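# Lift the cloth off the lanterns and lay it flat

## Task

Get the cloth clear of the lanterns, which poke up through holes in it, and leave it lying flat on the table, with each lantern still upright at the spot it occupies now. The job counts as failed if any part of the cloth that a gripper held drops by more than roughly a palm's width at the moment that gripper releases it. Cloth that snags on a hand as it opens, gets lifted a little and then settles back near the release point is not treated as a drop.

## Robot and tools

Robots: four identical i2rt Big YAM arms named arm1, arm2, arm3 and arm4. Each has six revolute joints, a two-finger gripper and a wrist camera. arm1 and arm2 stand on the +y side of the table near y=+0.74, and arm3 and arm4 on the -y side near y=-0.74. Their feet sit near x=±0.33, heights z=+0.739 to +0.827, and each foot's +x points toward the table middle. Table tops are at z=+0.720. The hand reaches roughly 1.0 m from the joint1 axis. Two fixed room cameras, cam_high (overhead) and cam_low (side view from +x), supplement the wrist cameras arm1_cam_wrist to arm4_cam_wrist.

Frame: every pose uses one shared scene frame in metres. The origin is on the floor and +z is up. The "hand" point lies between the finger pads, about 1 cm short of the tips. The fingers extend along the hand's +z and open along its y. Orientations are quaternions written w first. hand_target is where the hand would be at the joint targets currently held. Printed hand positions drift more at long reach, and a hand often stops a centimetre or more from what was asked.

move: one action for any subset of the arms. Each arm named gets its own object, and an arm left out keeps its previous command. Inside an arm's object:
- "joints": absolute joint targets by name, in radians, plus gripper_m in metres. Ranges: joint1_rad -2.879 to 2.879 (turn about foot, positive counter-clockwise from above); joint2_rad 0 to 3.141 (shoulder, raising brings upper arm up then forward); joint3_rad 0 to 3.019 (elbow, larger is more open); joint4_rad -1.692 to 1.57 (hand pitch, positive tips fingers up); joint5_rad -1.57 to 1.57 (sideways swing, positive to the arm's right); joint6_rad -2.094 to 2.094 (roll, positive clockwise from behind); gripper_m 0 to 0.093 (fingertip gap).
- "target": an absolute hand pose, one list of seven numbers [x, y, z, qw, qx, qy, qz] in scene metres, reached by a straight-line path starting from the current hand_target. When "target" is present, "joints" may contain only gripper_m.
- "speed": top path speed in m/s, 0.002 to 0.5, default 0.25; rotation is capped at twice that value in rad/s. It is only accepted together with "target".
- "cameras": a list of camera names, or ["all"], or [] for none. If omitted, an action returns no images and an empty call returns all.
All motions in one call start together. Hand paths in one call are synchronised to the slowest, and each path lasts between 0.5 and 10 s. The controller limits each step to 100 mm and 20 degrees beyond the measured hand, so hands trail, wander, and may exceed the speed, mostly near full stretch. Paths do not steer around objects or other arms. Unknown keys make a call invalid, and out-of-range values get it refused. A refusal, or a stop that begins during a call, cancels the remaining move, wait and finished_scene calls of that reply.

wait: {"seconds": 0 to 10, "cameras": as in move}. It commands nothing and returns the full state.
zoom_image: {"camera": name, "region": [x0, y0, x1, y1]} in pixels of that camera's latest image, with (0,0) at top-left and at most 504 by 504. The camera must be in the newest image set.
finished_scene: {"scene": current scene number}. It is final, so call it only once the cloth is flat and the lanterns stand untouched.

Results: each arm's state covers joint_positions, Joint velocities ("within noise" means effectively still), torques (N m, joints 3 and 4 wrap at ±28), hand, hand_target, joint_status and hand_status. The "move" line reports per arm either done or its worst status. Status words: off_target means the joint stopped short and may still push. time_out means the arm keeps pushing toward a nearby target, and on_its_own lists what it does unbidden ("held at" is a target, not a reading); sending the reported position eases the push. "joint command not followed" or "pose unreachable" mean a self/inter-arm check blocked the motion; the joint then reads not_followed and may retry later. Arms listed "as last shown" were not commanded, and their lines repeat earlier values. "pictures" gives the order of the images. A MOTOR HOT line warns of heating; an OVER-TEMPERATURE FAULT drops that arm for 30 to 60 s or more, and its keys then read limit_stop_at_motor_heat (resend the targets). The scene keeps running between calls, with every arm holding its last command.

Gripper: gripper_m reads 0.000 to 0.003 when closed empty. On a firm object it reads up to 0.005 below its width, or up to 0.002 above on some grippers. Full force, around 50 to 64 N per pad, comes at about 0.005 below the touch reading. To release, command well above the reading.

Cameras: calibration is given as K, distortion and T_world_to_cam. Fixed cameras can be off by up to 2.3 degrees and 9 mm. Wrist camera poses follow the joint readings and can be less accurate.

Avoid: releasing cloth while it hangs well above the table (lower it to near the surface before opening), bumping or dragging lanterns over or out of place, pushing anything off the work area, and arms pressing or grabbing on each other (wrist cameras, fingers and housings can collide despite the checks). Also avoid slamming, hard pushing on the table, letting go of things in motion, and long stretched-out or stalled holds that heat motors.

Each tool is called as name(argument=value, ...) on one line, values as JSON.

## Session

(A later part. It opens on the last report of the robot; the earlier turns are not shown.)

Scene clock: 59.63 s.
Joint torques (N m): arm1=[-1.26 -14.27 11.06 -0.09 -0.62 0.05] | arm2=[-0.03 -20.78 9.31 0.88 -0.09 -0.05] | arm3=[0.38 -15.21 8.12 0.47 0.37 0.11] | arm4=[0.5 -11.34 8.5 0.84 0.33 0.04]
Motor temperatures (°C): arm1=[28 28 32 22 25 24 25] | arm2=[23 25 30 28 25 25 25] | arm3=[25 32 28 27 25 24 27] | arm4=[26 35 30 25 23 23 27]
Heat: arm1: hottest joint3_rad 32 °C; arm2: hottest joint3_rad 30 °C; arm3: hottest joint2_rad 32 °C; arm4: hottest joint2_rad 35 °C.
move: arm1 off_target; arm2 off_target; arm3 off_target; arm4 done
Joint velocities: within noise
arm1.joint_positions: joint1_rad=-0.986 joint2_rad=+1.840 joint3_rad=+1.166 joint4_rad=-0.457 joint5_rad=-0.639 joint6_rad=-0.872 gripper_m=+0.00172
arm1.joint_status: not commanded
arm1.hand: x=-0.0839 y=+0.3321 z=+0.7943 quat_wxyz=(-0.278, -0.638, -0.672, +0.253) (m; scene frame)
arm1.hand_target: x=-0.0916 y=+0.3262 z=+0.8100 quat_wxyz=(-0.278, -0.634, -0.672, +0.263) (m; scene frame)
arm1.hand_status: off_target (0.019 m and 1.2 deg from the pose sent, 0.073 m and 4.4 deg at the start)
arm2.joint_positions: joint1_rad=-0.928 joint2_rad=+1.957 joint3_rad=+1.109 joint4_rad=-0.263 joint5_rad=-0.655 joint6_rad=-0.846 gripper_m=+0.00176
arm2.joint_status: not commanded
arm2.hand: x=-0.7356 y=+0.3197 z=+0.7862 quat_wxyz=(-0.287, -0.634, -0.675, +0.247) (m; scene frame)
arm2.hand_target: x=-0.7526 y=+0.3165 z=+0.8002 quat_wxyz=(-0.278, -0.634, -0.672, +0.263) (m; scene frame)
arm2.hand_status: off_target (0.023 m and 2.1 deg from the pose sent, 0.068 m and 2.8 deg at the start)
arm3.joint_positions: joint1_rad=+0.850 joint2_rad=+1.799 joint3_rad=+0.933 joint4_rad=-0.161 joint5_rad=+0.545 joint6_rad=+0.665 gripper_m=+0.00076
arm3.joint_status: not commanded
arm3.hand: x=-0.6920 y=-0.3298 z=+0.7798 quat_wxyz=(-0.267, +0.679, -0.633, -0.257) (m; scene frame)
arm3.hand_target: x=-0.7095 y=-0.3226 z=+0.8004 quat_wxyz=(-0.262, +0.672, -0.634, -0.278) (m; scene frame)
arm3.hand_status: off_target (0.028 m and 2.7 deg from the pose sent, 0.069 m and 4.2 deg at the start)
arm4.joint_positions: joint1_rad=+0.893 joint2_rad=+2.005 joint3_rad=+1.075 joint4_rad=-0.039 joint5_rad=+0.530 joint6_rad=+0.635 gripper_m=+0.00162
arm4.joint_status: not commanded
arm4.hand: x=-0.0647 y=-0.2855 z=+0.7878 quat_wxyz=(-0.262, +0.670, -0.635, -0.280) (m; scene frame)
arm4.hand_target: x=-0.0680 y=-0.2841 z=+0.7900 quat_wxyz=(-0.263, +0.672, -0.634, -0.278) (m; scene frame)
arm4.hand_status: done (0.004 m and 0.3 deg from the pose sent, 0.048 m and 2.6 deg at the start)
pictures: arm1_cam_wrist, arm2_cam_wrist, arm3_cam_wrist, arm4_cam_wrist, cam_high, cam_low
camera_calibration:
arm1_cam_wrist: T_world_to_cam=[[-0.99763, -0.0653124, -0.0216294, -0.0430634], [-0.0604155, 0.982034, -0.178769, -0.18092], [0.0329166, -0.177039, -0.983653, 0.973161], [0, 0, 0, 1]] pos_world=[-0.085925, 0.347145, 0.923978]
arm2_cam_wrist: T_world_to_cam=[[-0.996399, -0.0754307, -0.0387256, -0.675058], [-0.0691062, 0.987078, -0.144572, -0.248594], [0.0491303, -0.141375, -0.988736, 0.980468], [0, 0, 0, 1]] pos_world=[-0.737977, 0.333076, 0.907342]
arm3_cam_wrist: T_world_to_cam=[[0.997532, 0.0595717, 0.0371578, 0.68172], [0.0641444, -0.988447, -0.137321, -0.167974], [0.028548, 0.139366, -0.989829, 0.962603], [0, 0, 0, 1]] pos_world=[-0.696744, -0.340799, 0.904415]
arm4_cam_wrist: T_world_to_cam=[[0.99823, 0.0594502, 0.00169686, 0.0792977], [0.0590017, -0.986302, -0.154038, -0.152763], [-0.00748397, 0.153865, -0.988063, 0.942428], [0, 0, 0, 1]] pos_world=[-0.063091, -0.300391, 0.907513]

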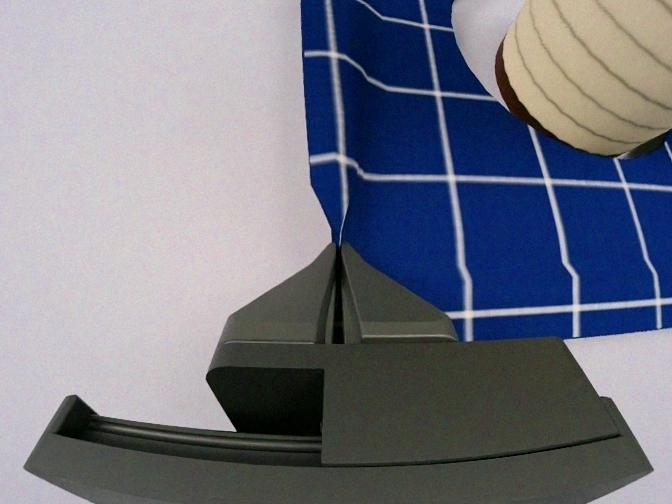

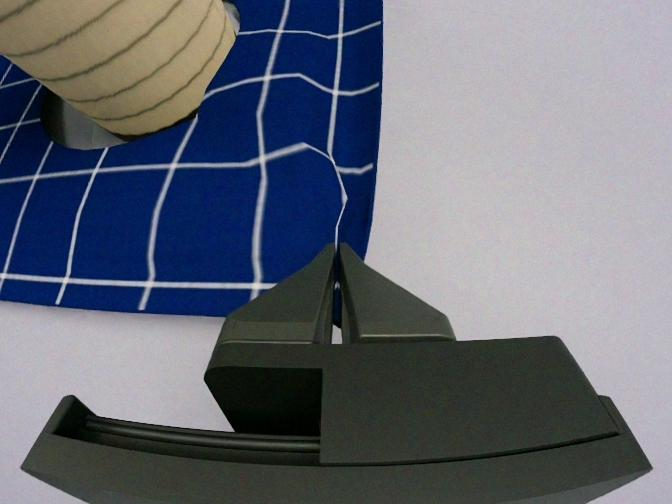

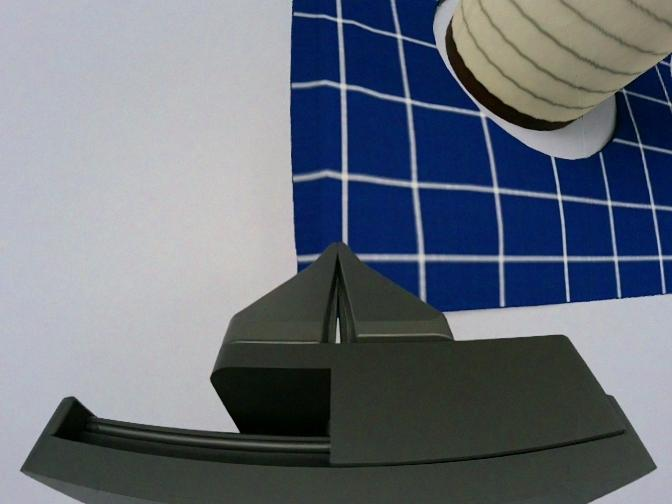

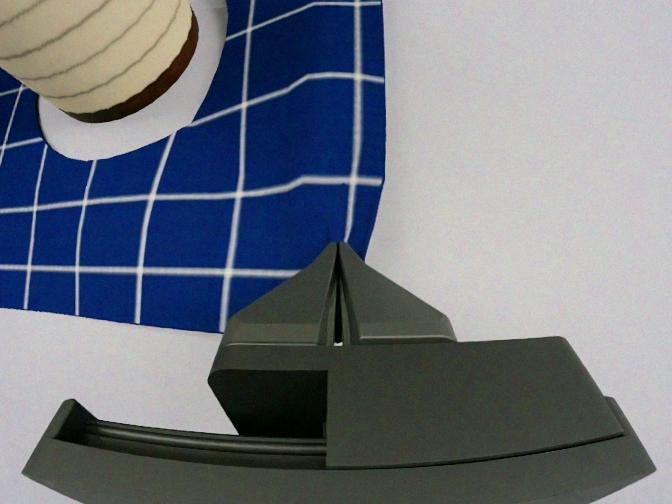

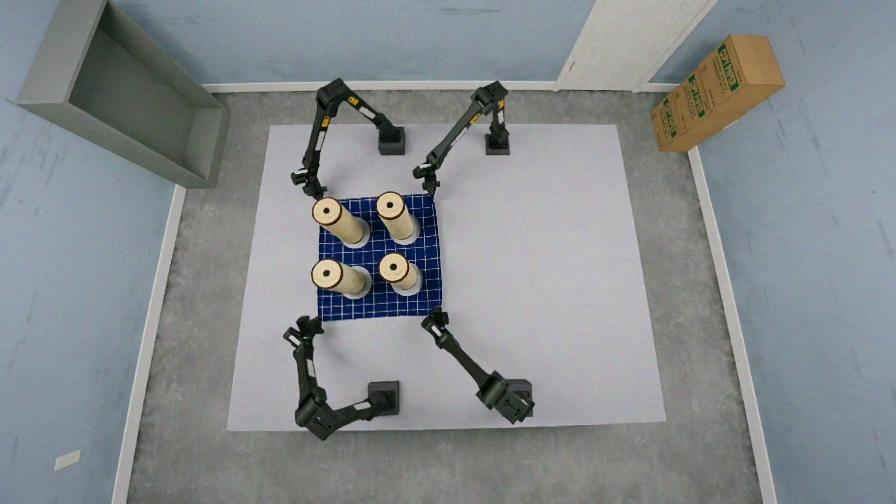

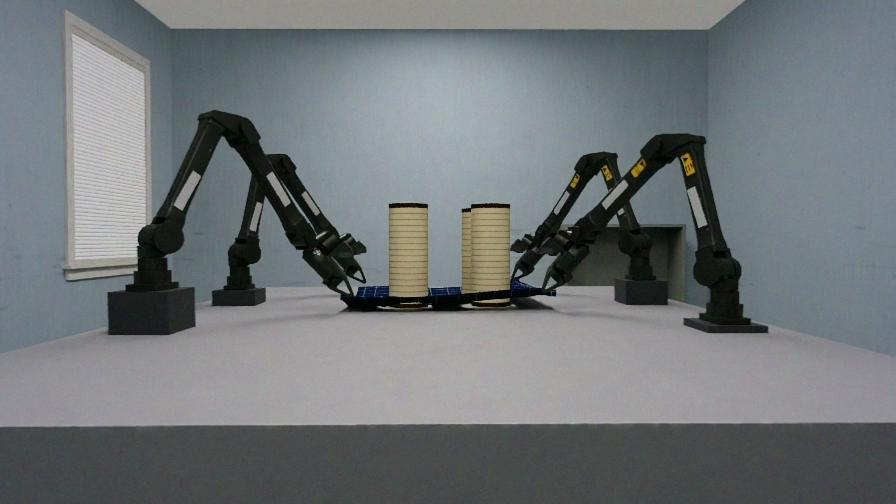

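move(arm3={"target":[-0.712,-0.328,0.785,0.2627,-0.6718,0.6342,0.2783],"speed":0.15,"joints":{"gripper_m":0.042}})

move(arm3={"target":[-0.698,-0.330,0.695,0.2627,-0.6718,0.6342,0.2783],"speed":0.1}, cameras=["arm3_cam_wrist"])

Scene clock: 62.83 s.
Joint torques (N m): arm1=[-0.73 -14.15 10.99 0.12 -0.64 0.07] | arm2=[-0.26 -20.89 9.21 0.92 -0.09 -0.04] | arm3=[0.38 -12.92 7.25 1.54 0.51 0.14] | arm4=[0.44 -11.34 8.44 0.84 0.33 0.04]
Motor temperatures (°C): arm1=[28 28 33 22 25 24 25] | arm2=[23 25 30 28 24 25 25] | arm3=[25 32 28 27 25 24 27] | arm4=[26 35 30 25 23 23 27]
Heat: arm1: hottest joint3_rad 33 °C; arm2: hottest joint3_rad 30 °C; arm3: hottest joint2_rad 32 °C; arm4: hottest joint2_rad 35 °C.
move: arm3 off_target
Joint velocities: within noise
arm1, arm2, arm4: as last shown
arm1.joint_positions: joint1_rad=-0.986 joint2_rad=+1.840 joint3_rad=+1.166 joint4_rad=-0.458 joint5_rad=-0.639 joint6_rad=-0.872 gripper_m=+0.00172
arm1.hand: x=-0.0837 y=+0.3321 z=+0.7942 quat_wxyz=(-0.278, -0.638, -0.672, +0.253) (m; scene frame)
arm2.joint_positions: joint1_rad=-0.928 joint2_rad=+1.957 joint3_rad=+1.109 joint4_rad=-0.264 joint5_rad=-0.654 joint6_rad=-0.846 gripper_m=+0.00176
arm2.hand: x=-0.7354 y=+0.3200 z=+0.7860 quat_wxyz=(-0.287, -0.634, -0.675, +0.246) (m; scene frame)
arm3.joint_positions: joint1_rad=+0.867 joint2_rad=+1.799 joint3_rad=+0.933 joint4_rad=-0.157 joint5_rad=+0.549 joint6_rad=+0.674 gripper_m=+0.04194
arm3.joint_status: all done
arm3.hand: x=-0.6989 y=-0.3352 z=+0.7800 quat_wxyz=(-0.265, +0.681, -0.631, -0.261) (m; scene frame)
arm3.hand_target: x=-0.7118 y=-0.3284 z=+0.7854 quat_wxyz=(-0.262, +0.672, -0.634, -0.278) (m; scene frame)
arm3.hand_status: off_target (0.016 m and 2.3 deg from the pose sent, 0.021 m and 2.7 deg at the start)
camera_calibration:
arm1_cam_wrist: T_world_to_cam=[[-0.997612, -0.0653861, -0.0222543, -0.0424591], [-0.0603932, 0.98212, -0.178305, -0.18149], [0.033515, -0.176535, -0.983724, 0.973023], [0, 0, 0, 1]] pos_world=[-0.0859293, 0.347241, 0.92388]
arm2_cam_wrist: T_world_to_cam=[[-0.996389, -0.0749231, -0.0399321, -0.674124], [-0.0685158, 0.987358, -0.142931, -0.249869], [0.0501361, -0.139679, -0.988927, 0.980637], [0, 0, 0, 1]] pos_world=[-0.737975, 0.333177, 0.907144]
arm3_cam_wrist: T_world_to_cam=[[0.997227, 0.0678273, 0.0306105, 0.696516], [0.0715022, -0.987331, -0.141648, -0.16394], [0.0206151, 0.143444, -0.989444, 0.959291], [0, 0, 0, 1]] pos_world=[-0.702639, -0.346711, 0.904622]
arm4_cam_wrist: T_world_to_cam=[[0.99823, 0.0594502, 0.00169686, 0.0792977], [0.0590017, -0.986302, -0.154038, -0.152763], [-0.00748397, 0.153865, -0.988063, 0.942428], [0, 0, 0, 1]] pos_world=[-0.063091, -0.300391, 0.907513]

Scene clock: 64.27 s.
Joint torques (N m): arm1=[-0.97 -14.62 10.91 0.03 -0.62 0.09] | arm2=[-0.38 -20.89 9.2 0.94 -0.08 -0.04] | arm3=[-0.5 -10.34 3.51 1.16 -0.14 0.01] | arm4=[0.5 -11.34 8.46 0.83 0.33 0.04]
Motor temperatures (°C): arm1=[28 28 33 22 25 24 25] | arm2=[23 25 30 28 24 25 25] | arm3=[25 32 28 27 25 24 27] | arm4=[26 35 30 25 23 23 27]
Heat: arm1: hottest joint3_rad 33 °C; arm2: hottest joint3_rad 30 °C; arm3: hottest joint2_rad 32 °C; arm4: hottest joint2_rad 35 °C.
move: arm3 off_target
Joint velocities: within noise
arm1, arm2, arm4: as last shown
arm2.joint_positions: joint1_rad=-0.928 joint2_rad=+1.957 joint3_rad=+1.109 joint4_rad=-0.264 joint5_rad=-0.653 joint6_rad=-0.846 gripper_m=+0.00176
arm2.hand: x=-0.7354 y=+0.3200 z=+0.7859 quat_wxyz=(-0.287, -0.634, -0.675, +0.246) (m; scene frame)
arm3.joint_positions: joint1_rad=+0.866 joint2_rad=+1.948 joint3_rad=+0.921 joint4_rad=+0.107 joint5_rad=+0.561 joint6_rad=+0.675 gripper_m=+0.04195
arm3.joint_status: not commanded
arm3.hand: x=-0.7123 y=-0.3212 z=+0.7315 quat_wxyz=(-0.266, +0.658, -0.633, -0.309) (m; scene frame)
arm3.hand_target: x=-0.6969 y=-0.3313 z=+0.6971 quat_wxyz=(-0.263, +0.672, -0.634, -0.278) (m; scene frame)
arm3.hand_status: off_target (0.040 m and 3.8 deg from the pose sent, 0.085 m and 2.3 deg at the start)
pictures: arm3_cam_wrist
camera_calibration:
arm3_cam_wrist: T_world_to_cam=[[0.997268, 0.0614562, -0.0409749, 0.760786], [0.051147, -0.974788, -0.217194, -0.111201], [-0.0532897, 0.214505, -0.975268, 0.869398], [0, 0, 0, 1]] pos_world=[-0.70669, -0.341643, 0.854917]

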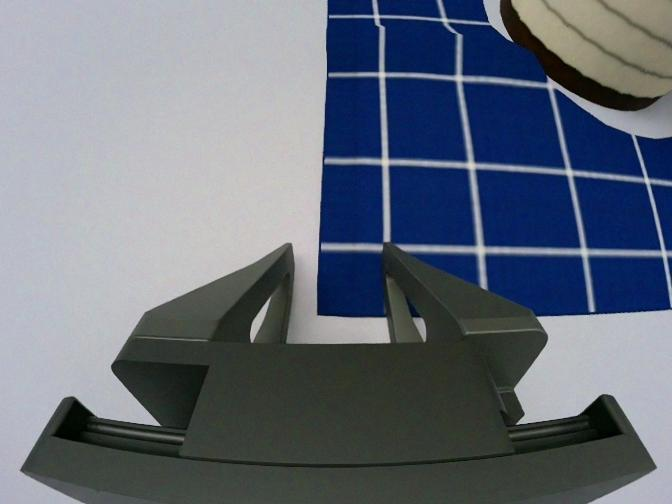

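move(arm3={"target":[-0.694,-0.328,0.765,0.2627,-0.6718,0.6342,0.2783],"speed":0.15})

move(arm3={"target":[-0.685,-0.331,0.695,0.2627,-0.6718,0.6342,0.2783],"speed":0.1}, cameras=["arm3_cam_wrist"])

Scene clock: 66.77 s.
Joint torques (N m): arm1=[-1.67 -14.45 10.92 -0.03 -0.6 0.05] | arm2=[-0.44 -21.01 9.2 0.95 -0.08 -0.04] | arm3=[-0.44 -15.44 5.31 0.43 0.33 -0.12] | arm4=[0.44 -11.28 8.46 0.83 0.33 0.04]
Motor temperatures (°C): arm1=[28 28 33 22 25 24 25] | arm2=[23 26 30 28 24 25 25] | arm3=[25 32 28 27 25 24 27] | arm4=[26 35 30 25 23 23 28]
Heat: arm1: hottest joint3_rad 33 °C; arm2: hottest joint3_rad 30 °C; arm3: hottest joint2_rad 32 °C; arm4: hottest joint2_rad 35 °C.
move: arm3 done
Joint velocities: within noise
arm1, arm2, arm4: as last shown
arm3.joint_positions: joint1_rad=+0.854 joint2_rad=+1.849 joint3_rad=+0.904 joint4_rad=-0.042 joint5_rad=+0.541 joint6_rad=+0.675 gripper_m=+0.04195
arm3.joint_status: not commanded
arm3.hand: x=-0.6949 y=-0.3308 z=+0.7572 quat_wxyz=(-0.262, +0.671, -0.636, -0.277) (m; scene frame)
arm3.hand_target: x=-0.6940 y=-0.3279 z=+0.7649 quat_wxyz=(-0.263, +0.672, -0.634, -0.278) (m; scene frame)
arm3.hand_status: done (0.008 m and 0.3 deg from the pose sent, 0.039 m and 3.8 deg at the start)
camera_calibration:
arm1_cam_wrist: T_world_to_cam=[[-0.997612, -0.0653861, -0.0222543, -0.0424591], [-0.0603932, 0.98212, -0.178305, -0.18149], [0.033515, -0.176535, -0.983724, 0.973023], [0, 0, 0, 1]] pos_world=[-0.0859293, 0.347241, 0.92388]
arm2_cam_wrist: T_world_to_cam=[[-0.996407, -0.0747859, -0.0397634, -0.674336], [-0.0684149, 0.987398, -0.142704, -0.250014], [0.0499346, -0.139471, -0.988966, 0.980454], [0, 0, 0, 1]] pos_world=[-0.737976, 0.333177, 0.907144]
arm3_cam_wrist: T_world_to_cam=[[0.998248, 0.0591466, -0.00132667, 0.715002], [0.0581627, -0.985252, -0.160921, -0.157177], [-0.010825, 0.160562, -0.986966, 0.917962], [0, 0, 0, 1]] pos_world=[-0.69467, -0.344538, 0.881654]
arm4_cam_wrist: T_world_to_cam=[[0.99823, 0.0594502, 0.00169686, 0.0792977], [0.0590017, -0.986302, -0.154038, -0.152763], [-0.00748397, 0.153865, -0.988063, 0.942428], [0, 0, 0, 1]] pos_world=[-0.063091, -0.300391, 0.907513]

Scene clock: 68.00 s.
Joint torques (N m): arm1=[-0.62 -14.1 11.07 0.05 -0.63 0.06] | arm2=[-0.38 -20.89 9.22 0.95 -0.09 -0.04] | arm3=[-0.56 -9.76 3.51 1.13 -0.13 -0.03] | arm4=[0.44 -11.34 8.47 0.84 0.33 0.04]
Motor temperatures (°C): arm1=[28 28 34 22 25 24 25] | arm2=[23 26 30 28 24 25 25] | arm3=[25 32 28 27 25 24 27] | arm4=[26 36 30 25 23 23 28]
Heat: arm1: hottest joint3_rad 34 °C; arm2: hottest joint3_rad 30 °C; arm3: hottest joint2_rad 32 °C; arm4: hottest joint2_rad 36 °C.
move: arm3 off_target
Joint velocities: within noise
arm1, arm2, arm4: as last shown
arm3.joint_positions: joint1_rad=+0.851 joint2_rad=+1.933 joint3_rad=+0.886 joint4_rad=+0.138 joint5_rad=+0.551 joint6_rad=+0.662 gripper_m=+0.04195
arm3.joint_status: not commanded
arm3.hand: x=-0.6997 y=-0.3226 z=+0.7314 quat_wxyz=(-0.265, +0.657, -0.633, -0.310) (m; scene frame)
arm3.hand_target: x=-0.6840 y=-0.3324 z=+0.6971 quat_wxyz=(-0.262, +0.672, -0.634, -0.278) (m; scene frame)
arm3.hand_status: off_target (0.040 m and 4.0 deg from the pose sent, 0.063 m and 0.3 deg at the start)
pictures: arm3_cam_wrist
camera_calibration:
arm3_cam_wrist: T_world_to_cam=[[0.997144, 0.0612028, -0.0442464, 0.750528], [0.0501292, -0.974582, -0.218349, -0.113119], [-0.0564854, 0.215507, -0.974867, 0.868026], [0, 0, 0, 1]] pos_world=[-0.693684, -0.343244, 0.854719]

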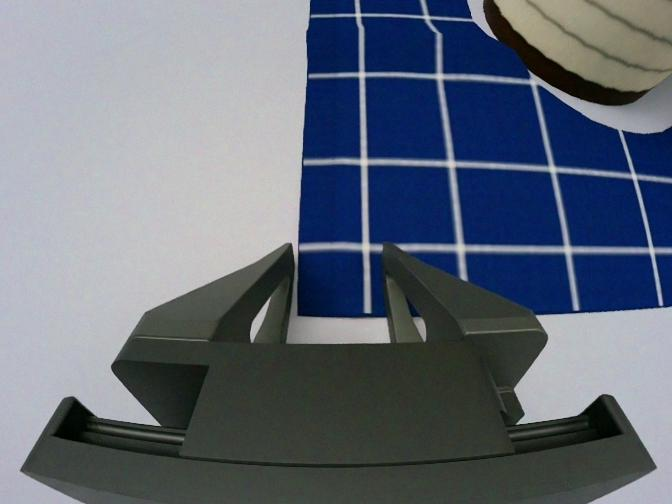

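Good alignment (3 mm outside).

move(arm3={"joints":{"gripper_m":0.0}}, cameras=["arm3_cam_wrist"])

move(arm3={"target":[-0.704,-0.322,0.80,0.2627,-0.6718,0.6342,0.2783],"speed":0.1}, cameras=["arm3_cam_wrist","cam_low"])

Scene clock: 70.47 s.
Joint torques (N m): arm1=[-0.38 -14.15 10.85 0.05 -0.6 0.08] | arm2=[-0.26 -20.78 9.21 0.94 -0.09 -0.04] | arm3=[0.09 -9.88 3.54 0.99 -0.14 -0.02] | arm4=[0.44 -11.28 8.47 0.83 0.33 0.03]
Motor temperatures (°C): arm1=[28 28 34 22 25 24 25] | arm2=[23 26 30 28 24 25 25] | arm3=[25 32 28 27 25 24 27] | arm4=[26 36 30 25 23 23 28]
Heat: arm1: hottest joint3_rad 34 °C; arm2: hottest joint3_rad 30 °C; arm3: hottest joint2_rad 32 °C; arm4: hottest joint2_rad 36 °C.
move: arm3 done
Joint velocities: within noise
arm1, arm2, arm4: as last shown
arm3.joint_positions: joint1_rad=+0.842 joint2_rad=+1.934 joint3_rad=+0.886 joint4_rad=+0.141 joint5_rad=+0.551 joint6_rad=+0.661 gripper_m=+0.00266
arm3.joint_status: all done
arm3.hand: x=-0.6963 y=-0.3192 z=+0.7313 quat_wxyz=(-0.267, +0.654, -0.636, -0.310) (m; scene frame)
arm3.hand_target: x=-0.6839 y=-0.3325 z=+0.6971 quat_wxyz=(-0.263, +0.672, -0.634, -0.278) (m; scene frame)
arm3.hand_status: not commanded
pictures: arm3_cam_wrist
camera_calibration:
arm3_cam_wrist: T_world_to_cam=[[0.997593, 0.0527741, -0.0449823, 0.745002], [0.0416484, -0.97465, -0.219823, -0.11481], [-0.0554429, 0.217421, -0.974502, 0.868491], [0, 0, 0, 1]] pos_world=[-0.690276, -0.340044, 0.85462]

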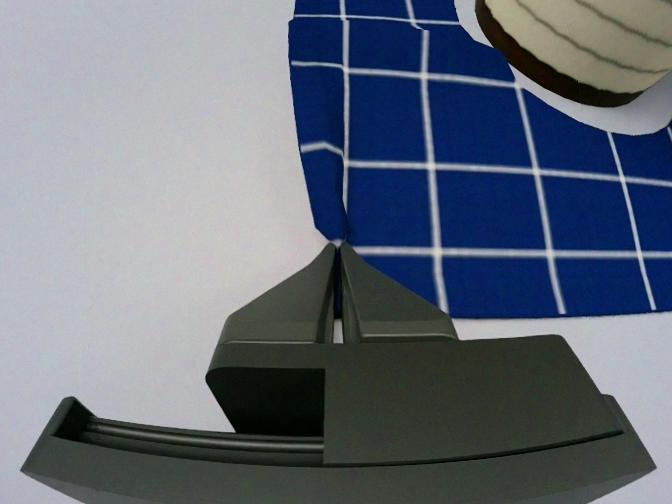

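Scene clock: 72.13 s.
Joint torques (N m): arm1=[-1.03 -14.33 10.88 0.1 -0.59 0.03] | arm2=[-0.44 -20.84 9.2 0.92 -0.09 -0.05] | arm3=[0.5 -15.21 8.16 0.42 0.4 0.07] | arm4=[0.44 -11.34 8.46 0.83 0.33 0.04]
Motor temperatures (°C): arm1=[28 28 34 22 25 24 25] | arm2=[23 26 30 28 24 25 25] | arm3=[25 32 28 27 25 24 27] | arm4=[26 36 30 25 23 23 28]
Heat: arm1: hottest joint3_rad 34 °C; arm2: hottest joint3_rad 30 °C; arm3: hottest joint2_rad 32 °C; arm4: hottest joint2_rad 36 °C.
move: arm3 off_target
Joint velocities: within noise
arm1, arm2, arm4: as last shown
arm3.joint_positions: joint1_rad=+0.843 joint2_rad=+1.792 joint3_rad=+0.916 joint4_rad=-0.151 joint5_rad=+0.541 joint6_rad=+0.661 gripper_m=+0.00266
arm3.joint_status: not commanded
arm3.hand: x=-0.6858 y=-0.3311 z=+0.7780 quat_wxyz=(-0.266, +0.679, -0.634, -0.255) (m; scene frame)
arm3.hand_target: x=-0.7033 y=-0.3227 z=+0.8002 quat_wxyz=(-0.263, +0.672, -0.634, -0.278) (m; scene frame)
arm3.hand_status: off_target (0.030 m and 2.8 deg from the pose sent, 0.069 m and 4.1 deg at the start)
pictures: arm3_cam_wrist, cam_low
camera_calibration:
arm3_cam_wrist: T_world_to_cam=[[0.997652, 0.0579313, 0.0365351, 0.675534], [0.0623434, -0.988989, -0.134216, -0.173734], [0.0283575, 0.136178, -0.990278, 0.960044], [0, 0, 0, 1]] pos_world=[-0.690341, -0.341692, 0.902712]

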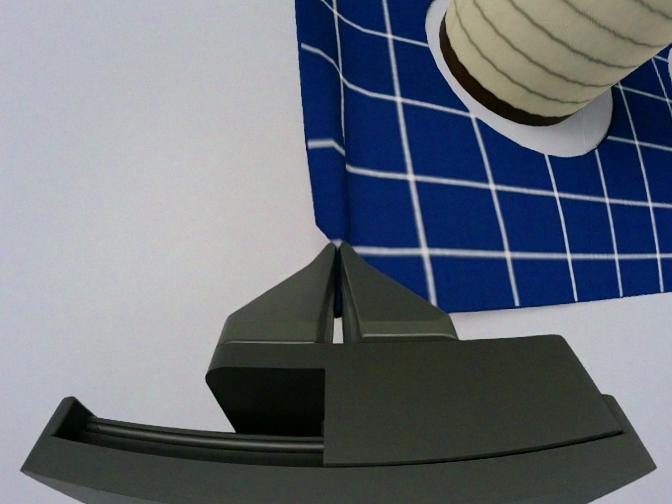

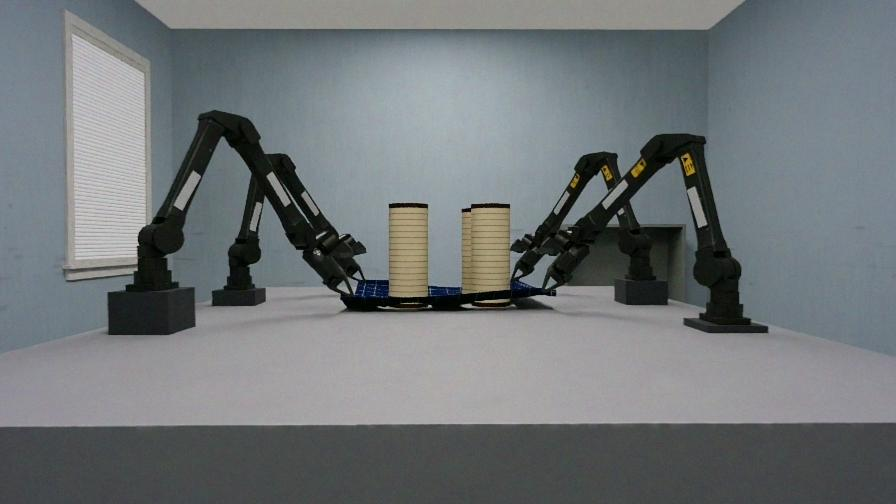

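move(arm1={"target":[-0.094,0.326,0.97,0.313,0.634,0.634,-0.313],"speed":0.12}, arm2={"target":[-0.762,0.316,0.96,0.313,0.634,0.634,-0.313],"speed":0.12}, arm3={"target":[-0.717,-0.322,0.96,0.313,-0.634,0.634,0.313],"speed":0.12}, arm4={"target":[-0.072,-0.285,0.95,0.313,-0.634,0.634,0.313],"speed":0.12}, cameras=["all"])

Scene clock: 77.00 s.
Joint torques (N m): arm1=[-1.26 -13.04 14.11 0.32 -0.81 0.16] | arm2=[-1.38 -18.73 13.85 0.92 -0.33 -0.02] | arm3=[1.03 -14.1 10.78 0.49 0.45 0.18] | arm4=[1.38 -9.93 12.55 0.85 0.54 0.17]
Motor temperatures (°C): arm1=[28 28 35 22 25 24 26] | arm2=[23 26 31 28 24 25 25] | arm3=[25 33 29 27 25 24 27] | arm4=[26 36 31 25 23 23 28]
Heat: arm1: hottest joint3_rad 35 °C; arm2: hottest joint3_rad 31 °C; arm3: hottest joint2_rad 33 °C; arm4: hottest joint2_rad 36 °C.
move: arm1 off_target; arm2 off_target; arm3 off_target; arm4 off_target
Joint velocities: within noise
arm1.joint_positions: joint1_rad=-0.999 joint2_rad=+1.631 joint3_rad=+1.261 joint4_rad=-0.642 joint5_rad=-0.710 joint6_rad=-0.765 gripper_m=+0.00172
arm1.joint_status: not commanded
arm1.hand: x=-0.0834 y=+0.3314 z=+0.9401 quat_wxyz=(-0.312, -0.640, -0.637, +0.293) (m; scene frame)
arm1.hand_target: x=-0.0930 y=+0.3268 z=+0.9700 quat_wxyz=(-0.313, -0.634, -0.634, +0.313) (m; scene frame)
arm1.hand_status: off_target (0.032 m and 2.4 deg from the pose sent, 0.176 m and 9.1 deg at the start)
arm2.joint_positions: joint1_rad=-0.942 joint2_rad=+1.695 joint3_rad=+1.130 joint4_rad=-0.438 joint5_rad=-0.724 joint6_rad=-0.742 gripper_m=+0.00176
arm2.joint_status: not commanded
arm2.hand: x=-0.7319 y=+0.3210 z=+0.9281 quat_wxyz=(-0.322, -0.637, -0.641, +0.281) (m; scene frame)
arm2.hand_target: x=-0.7602 y=+0.3178 z=+0.9606 quat_wxyz=(-0.313, -0.634, -0.634, +0.313) (m; scene frame)
arm2.hand_status: off_target (0.044 m and 3.9 deg from the pose sent, 0.176 m and 9.5 deg at the start)
arm3.joint_positions: joint1_rad=+0.886 joint2_rad=+1.566 joint3_rad=+1.057 joint4_rad=-0.471 joint5_rad=+0.684 joint6_rad=+0.685 gripper_m=+0.00266
arm3.joint_status: not commanded
arm3.hand: x=-0.6971 y=-0.3278 z=+0.9269 quat_wxyz=(-0.321, +0.648, -0.631, -0.280) (m; scene frame)
arm3.hand_target: x=-0.7157 y=-0.3232 z=+0.9602 quat_wxyz=(-0.313, +0.634, -0.634, -0.313) (m; scene frame)
arm3.hand_status: off_target (0.039 m and 4.2 deg from the pose sent, 0.185 m and 10.0 deg at the start)
arm4.joint_positions: joint1_rad=+0.919 joint2_rad=+1.734 joint3_rad=+1.116 joint4_rad=-0.295 joint5_rad=+0.661 joint6_rad=+0.641 gripper_m=+0.00162
arm4.joint_status: not commanded
arm4.hand: x=-0.0587 y=-0.2873 z=+0.9376 quat_wxyz=(-0.315, +0.639, -0.633, -0.302) (m; scene frame)
arm4.hand_target: x=-0.0717 y=-0.2855 z=+0.9499 quat_wxyz=(-0.313, +0.634, -0.634, -0.313) (m; scene frame)
arm4.hand_status: off_target (0.018 m and 1.4 deg from the pose sent, 0.162 m and 8.1 deg at the start)
pictures: arm1_cam_wrist, arm2_cam_wrist, arm3_cam_wrist, arm4_cam_wrist, cam_high, cam_low
camera_calibration:
arm1_cam_wrist: T_world_to_cam=[[-0.999364, -0.0166745, -0.0315191, -0.0464681], [-0.00681209, 0.956926, -0.290251, -0.0365763], [0.0350013, -0.289852, -0.956431, 1.12842], [0, 0, 0, 1]] pos_world=[-0.0861838, 0.361301, 1.06717]
arm2_cam_wrist: T_world_to_cam=[[-0.997876, -0.0297534, -0.0579435, -0.663795], [-0.01443, 0.968451, -0.248785, -0.086366], [0.0635176, -0.24742, -0.966824, 1.14498], [0, 0, 0, 1]] pos_world=[-0.736358, 0.347183, 1.04705]
arm3_cam_wrist: T_world_to_cam=[[0.998109, 0.00203732, 0.0614395, 0.640264], [0.0176909, -0.966689, -0.255341, -0.0613395], [0.0588726, 0.255945, -0.964897, 1.14437], [0, 0, 0, 1]] pos_world=[-0.70534, -0.353497, 1.0492]
arm4_cam_wrist: T_world_to_cam=[[0.999667, 0.002131, 0.025705, 0.0342814], [0.0089337, -0.963501, -0.267555, -0.0217905], [0.0241966, 0.267696, -0.9632, 1.10207], [0, 0, 0, 1]] pos_world=[-0.0607418, -0.316089, 1.05481]

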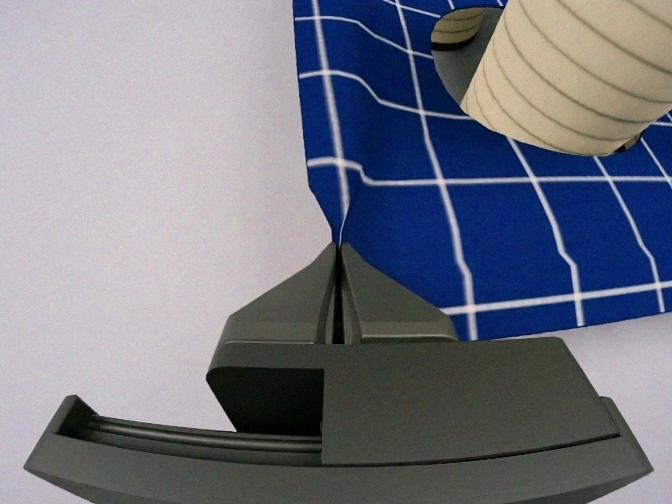

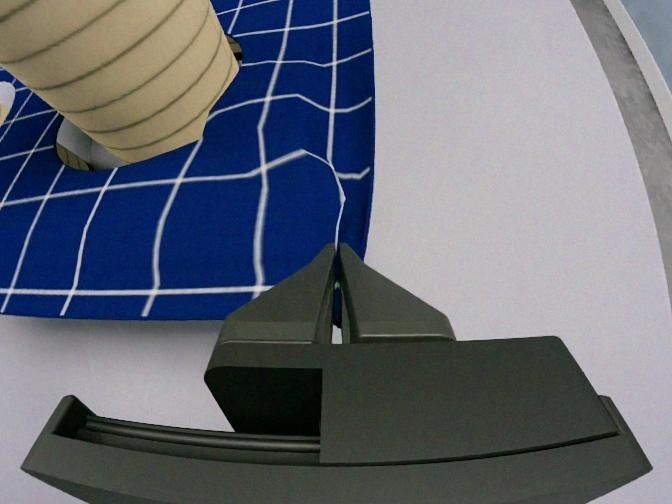

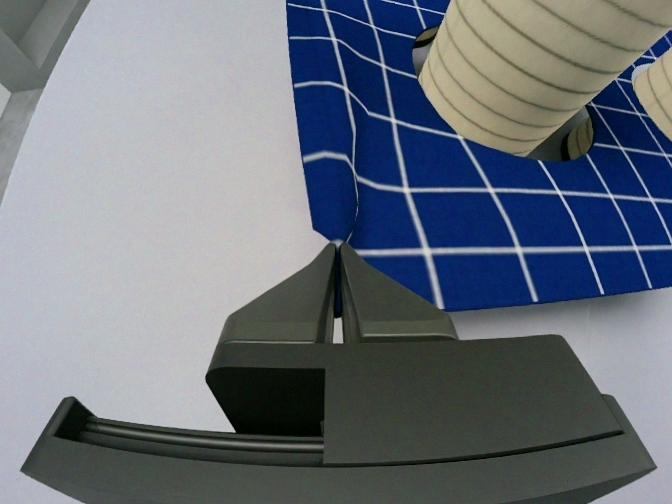

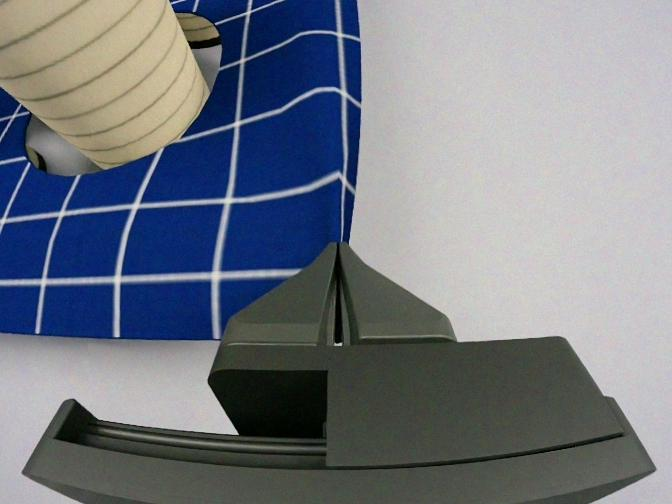

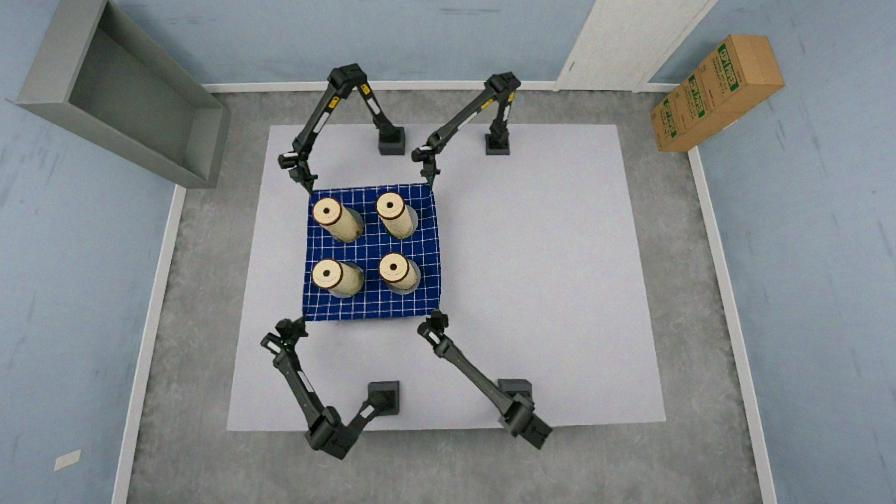

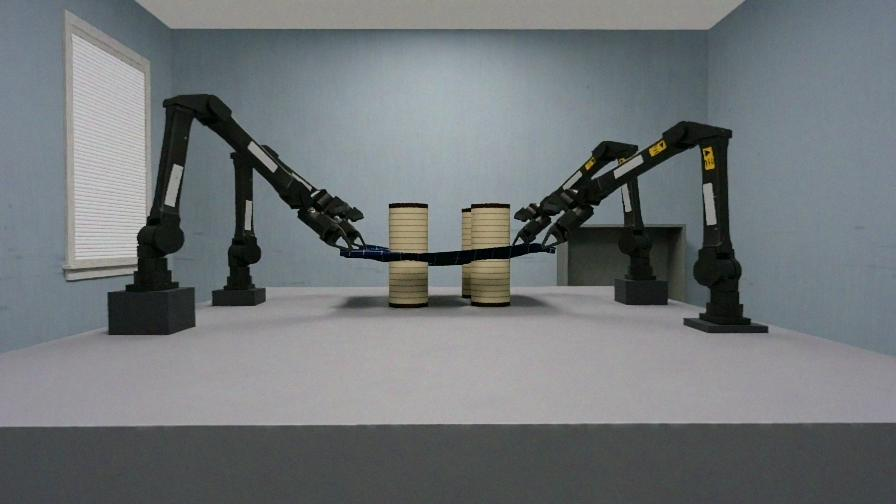

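move(arm1={"target":[-0.094,0.326,1.13,0.3536,0.6124,0.6124,-0.3536],"speed":0.15}, arm2={"target":[-0.778,0.316,1.12,0.3536,0.6124,0.6124,-0.3536],"speed":0.15}, arm3={"target":[-0.725,-0.322,1.12,0.3536,-0.6124,0.6124,0.3536],"speed":0.15}, arm4={"target":[-0.076,-0.285,1.11,0.3536,-0.6124,0.6124,0.3536],"speed":0.15})

move(arm1={"target":[-0.094,0.326,1.28,0.3536,0.6124,0.6124,-0.3536],"speed":0.15}, arm2={"target":[-0.778,0.316,1.27,0.3536,0.6124,0.6124,-0.3536],"speed":0.15}, arm3={"target":[-0.725,-0.322,1.27,0.3536,-0.6124,0.6124,0.3536],"speed":0.15}, arm4={"target":[-0.076,-0.285,1.26,0.3536,-0.6124,0.6124,0.3536],"speed":0.15}, cameras=["all"])

Scene clock: 82.30 s.
Joint torques (N m): arm1=[-0.56 -13.1 15.2 0.53 -0.96 0.16] | arm2=[-1.96 -17.96 15.76 1.16 -0.23 0] | arm3=[1.2 -13.51 11.99 0.65 0.43 -0.12] | arm4=[1.14 -9.17 14.76 1.02 0.61 -0.11]
Motor temperatures (°C): arm1=[28 28 36 22 25 24 26] | arm2=[23 26 32 28 24 25 25] | arm3=[25 33 30 27 25 24 28] | arm4=[26 36 32 25 23 23 28]
Heat: arm1: hottest joint3_rad 36 °C; arm2: hottest joint3_rad 32 °C; arm3: hottest joint2_rad 33 °C; arm4: hottest joint2_rad 36 °C.
move: arm1 off_target; arm2 off_target; arm3 off_target; arm4 off_target
Joint velocities: within noise
arm1.joint_positions: joint1_rad=-1.023 joint2_rad=+1.556 joint3_rad=+1.519 joint4_rad=-0.862 joint5_rad=-0.802 joint6_rad=-0.690 gripper_m=+0.00172
arm1.joint_status: not commanded
arm1.hand: x=-0.0940 y=+0.3290 z=+1.0915 quat_wxyz=(-0.351, -0.626, -0.612, +0.332) (m; scene frame)
arm1.hand_target: x=-0.0927 y=+0.3271 z=+1.1294 quat_wxyz=(-0.354, -0.612, -0.612, +0.354) (m; scene frame)
arm1.hand_status: off_target (0.039 m and 2.9 deg from the pose sent, 0.190 m and 9.4 deg at the start)
arm2.joint_positions: joint1_rad=-0.976 joint2_rad=+1.578 joint3_rad=+1.357 joint4_rad=-0.677 joint5_rad=-0.835 joint6_rad=-0.684 gripper_m=+0.00176
arm2.joint_status: not commanded
arm2.hand: x=-0.7513 y=+0.3141 z=+1.0826 quat_wxyz=(-0.366, -0.617, -0.619, +0.319) (m; scene frame)
arm2.hand_target: x=-0.7754 y=+0.3181 z=+1.1199 quat_wxyz=(-0.353, -0.612, -0.612, +0.354) (m; scene frame)
arm2.hand_status: off_target (0.046 m and 4.3 deg from the pose sent, 0.197 m and 10.0 deg at the start)
arm3.joint_positions: joint1_rad=+0.913 joint2_rad=+1.451 joint3_rad=+1.297 joint4_rad=-0.710 joint5_rad=+0.785 joint6_rad=+0.648 gripper_m=+0.00266
arm3.joint_status: not commanded
arm3.hand: x=-0.7114 y=-0.3218 z=+1.0828 quat_wxyz=(-0.359, +0.620, -0.617, -0.325) (m; scene frame)
arm3.hand_target: x=-0.7233 y=-0.3232 z=+1.1197 quat_wxyz=(-0.354, +0.612, -0.612, -0.354) (m; scene frame)
arm3.hand_status: off_target (0.040 m and 3.5 deg from the pose sent, 0.195 m and 10.3 deg at the start)
arm4.joint_positions: joint1_rad=+0.944 joint2_rad=+1.565 joint3_rad=+1.280 joint4_rad=-0.510 joint5_rad=+0.750 joint6_rad=+0.599 gripper_m=+0.00162
arm4.joint_status: not commanded
arm4.hand: x=-0.0655 y=-0.2865 z=+1.0911 quat_wxyz=(-0.351, +0.613, -0.619, -0.344) (m; scene frame)
arm4.hand_target: x=-0.0756 y=-0.2855 z=+1.1099 quat_wxyz=(-0.353, +0.612, -0.612, -0.354) (m; scene frame)
arm4.hand_status: off_target (0.022 m and 1.3 deg from the pose sent, 0.173 m and 8.3 deg at the start)
camera_calibration:
arm1_cam_wrist: T_world_to_cam=[[-0.999271, -0.00643293, -0.0376426, -0.049007], [0.00937017, 0.914274, -0.404987, 0.150345], [0.0370209, -0.405045, -0.913547, 1.2642], [0, 0, 0, 1]] pos_world=[-0.0971819, 0.374286, 1.21395]
arm2_cam_wrist: T_world_to_cam=[[-0.997302, -0.0354084, -0.0643041, -0.665236], [-0.00891101, 0.927895, -0.372735, 0.109486], [0.0728654, -0.371156, -0.925707, 1.29525], [0, 0, 0, 1]] pos_world=[-0.756845, 0.355594, 1.19705]
arm3_cam_wrist: T_world_to_cam=[[0.998894, -0.015529, 0.0443697, 0.658188], [0.00253935, -0.924658, -0.38079, 0.123097], [0.0469401, 0.380482, -0.923596, 1.28099], [0, 0, 0, 1]] pos_world=[-0.717903, -0.363349, 1.20079]
arm4_cam_wrist: T_world_to_cam=[[0.999896, -0.00993188, 0.0104388, 0.0503349], [-0.0051387, -0.922643, -0.38562, 0.159696], [0.0134612, 0.385527, -0.922598, 1.23853], [0, 0, 0, 1]] pos_world=[-0.0661812, -0.329644, 1.20372]

Scene clock: 84.23 s.
Joint torques (N m): arm1=[-0.56 -12.4 15.02 0.53 -0.86 0.08] | arm2=[-1.73 -17.08 15.17 1.2 -0.22 -0.06] | arm3=[0.73 -11.99 11.45 0.68 0.34 -0.08] | arm4=[1.08 -8.47 15.49 1.07 0.55 -0.05]
Motor temperatures (°C): arm1=[28 28 37 22 25 24 26] | arm2=[23 26 33 28 24 25 25] | arm3=[25 33 30 27 25 24 28] | arm4=[26 36 32 25 23 23 28]
Heat: arm1: hottest joint3_rad 37 °C; arm2: hottest joint3_rad 33 °C; arm3: hottest joint2_rad 33 °C; arm4: hottest joint2_rad 36 °C.
move: arm1 off_target; arm2 off_target; arm3 off_target; arm4 off_target
Joint velocities: within noise
arm1.joint_positions: joint1_rad=-1.023 joint2_rad=+1.652 joint3_rad=+2.058 joint4_rad=-1.290 joint5_rad=-0.802 joint6_rad=-0.678 gripper_m=+0.00172
arm1.joint_status: not commanded
arm1.hand: x=-0.0996 y=+0.3270 z=+1.2504 quat_wxyz=(-0.352, -0.626, -0.610, +0.336) (m; scene frame)
arm1.hand_target: x=-0.0929 y=+0.3271 z=+1.2792 quat_wxyz=(-0.354, -0.612, -0.612, +0.354) (m; scene frame)
arm1.hand_status: off_target (0.030 m and 2.6 deg from the pose sent, 0.188 m and 2.9 deg at the start)
arm2.joint_positions: joint1_rad=-0.977 joint2_rad=+1.588 joint3_rad=+1.788 joint4_rad=-1.077 joint5_rad=-0.836 joint6_rad=-0.678 gripper_m=+0.00176
arm2.joint_status: not commanded
arm2.hand: x=-0.7591 y=+0.3095 z=+1.2441 quat_wxyz=(-0.365, -0.614, -0.618, +0.328) (m; scene frame)
arm2.hand_target: x=-0.7763 y=+0.3172 z=+1.2696 quat_wxyz=(-0.353, -0.612, -0.612, +0.354) (m; scene frame)
arm2.hand_status: off_target (0.033 m and 3.3 deg from the pose sent, 0.189 m and 4.3 deg at the start)
arm3.joint_positions: joint1_rad=+0.913 joint2_rad=+1.480 joint3_rad=+1.753 joint4_rad=-1.108 joint5_rad=+0.785 joint6_rad=+0.639 gripper_m=+0.00266
arm3.joint_status: not commanded
arm3.hand: x=-0.7172 y=-0.3198 z=+1.2468 quat_wxyz=(-0.359, +0.616, -0.616, -0.336) (m; scene frame)
arm3.hand_target: x=-0.7241 y=-0.3227 z=+1.2695 quat_wxyz=(-0.354, +0.612, -0.612, -0.354) (m; scene frame)
arm3.hand_status: off_target (0.025 m and 2.2 deg from the pose sent, 0.188 m and 3.5 deg at the start)
arm4.joint_positions: joint1_rad=+0.944 joint2_rad=+1.538 joint3_rad=+1.652 joint4_rad=-0.902 joint5_rad=+0.751 joint6_rad=+0.594 gripper_m=+0.00162
arm4.joint_status: not commanded
arm4.hand: x=-0.0678 y=-0.2853 z=+1.2448 quat_wxyz=(-0.352, +0.612, -0.617, -0.346) (m; scene frame)
arm4.hand_target: x=-0.0756 y=-0.2855 z=+1.2598 quat_wxyz=(-0.354, +0.612, -0.612, -0.354) (m; scene frame)
arm4.hand_status: off_target (0.017 m and 1.0 deg from the pose sent, 0.169 m and 1.3 deg at the start)
pictures: arm1_cam_wrist, arm2_cam_wrist, arm3_cam_wrist, arm4_cam_wrist, cam_high, cam_low
camera_calibration:
arm1_cam_wrist: T_world_to_cam=[[-0.999383, -0.000630733, -0.0351187, -0.053743], [0.0139008, 0.911104, -0.411942, 0.226768], [0.0322566, -0.412176, -0.910533, 1.40686], [0, 0, 0, 1]] pos_world=[-0.102243, 0.37323, 1.37252]
arm2_cam_wrist: T_world_to_cam=[[-0.99816, -0.0319046, -0.0515704, -0.680477], [-0.00969708, 0.923445, -0.383609, 0.18833], [0.0598613, -0.382403, -0.922055, 1.43275], [0, 0, 0, 1]] pos_world=[-0.763165, 0.352267, 1.35823]
arm3_cam_wrist: T_world_to_cam=[[0.999524, -0.011491, 0.0286363, 0.67819], [0.000768569, -0.918509, -0.395399, 0.20628], [0.0308462, 0.395233, -0.918063, 1.41827], [0, 0, 0, 1]] pos_world=[-0.721774, -0.363283, 1.3642]
arm4_cam_wrist: T_world_to_cam=[[0.999924, -0.00779127, 0.00958652, 0.0527035], [-0.00343551, -0.920799, -0.390021, 0.22618], [0.011866, 0.389959, -0.920756, 1.37888], [0, 0, 0, 1]] pos_world=[-0.0682842, -0.32903, 1.35732]

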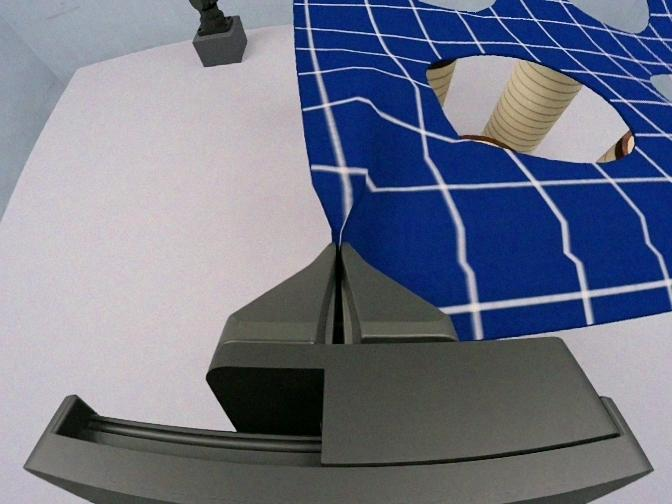

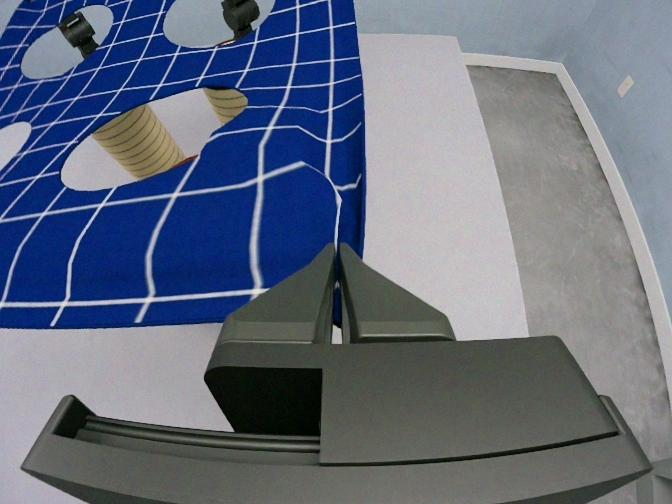

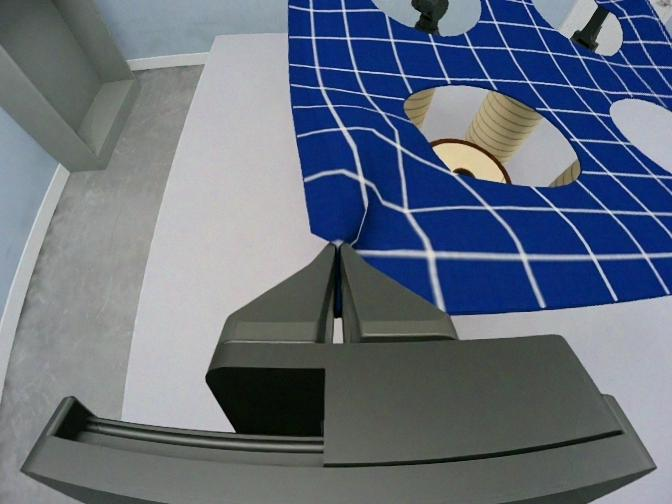

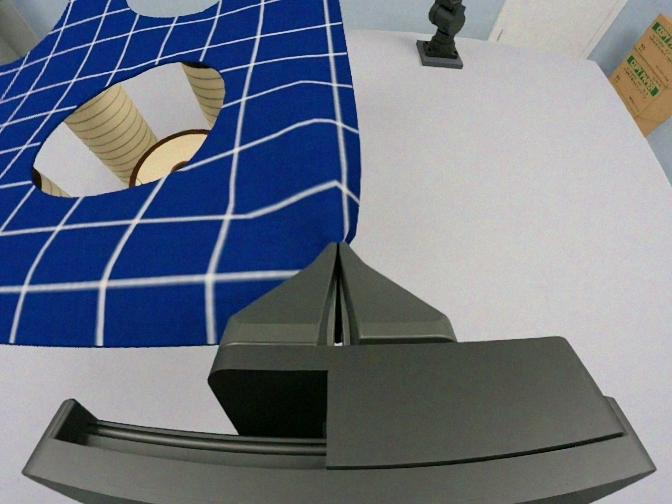

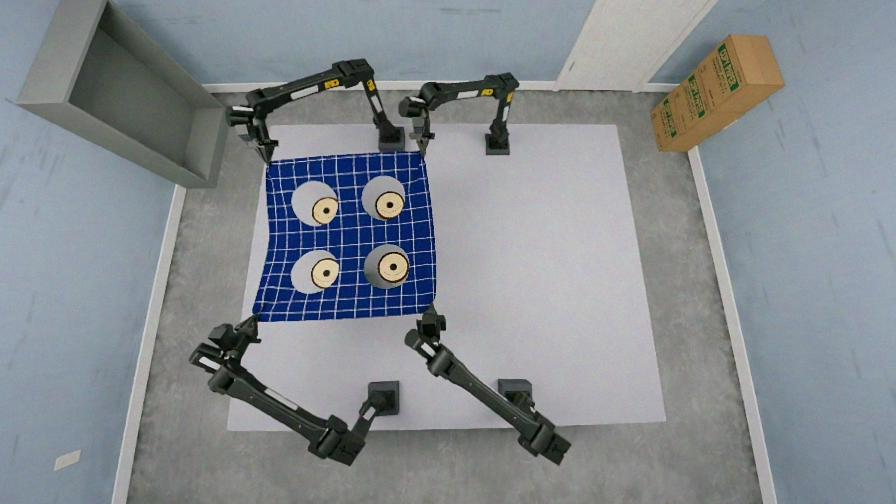

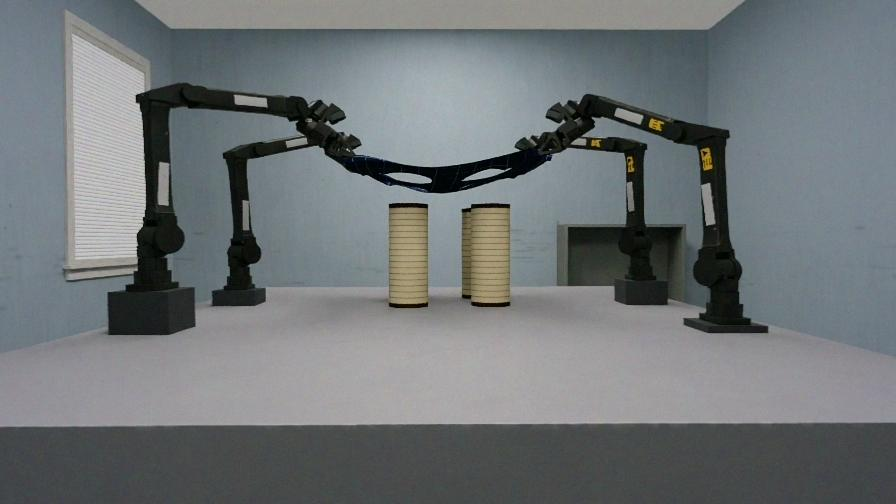

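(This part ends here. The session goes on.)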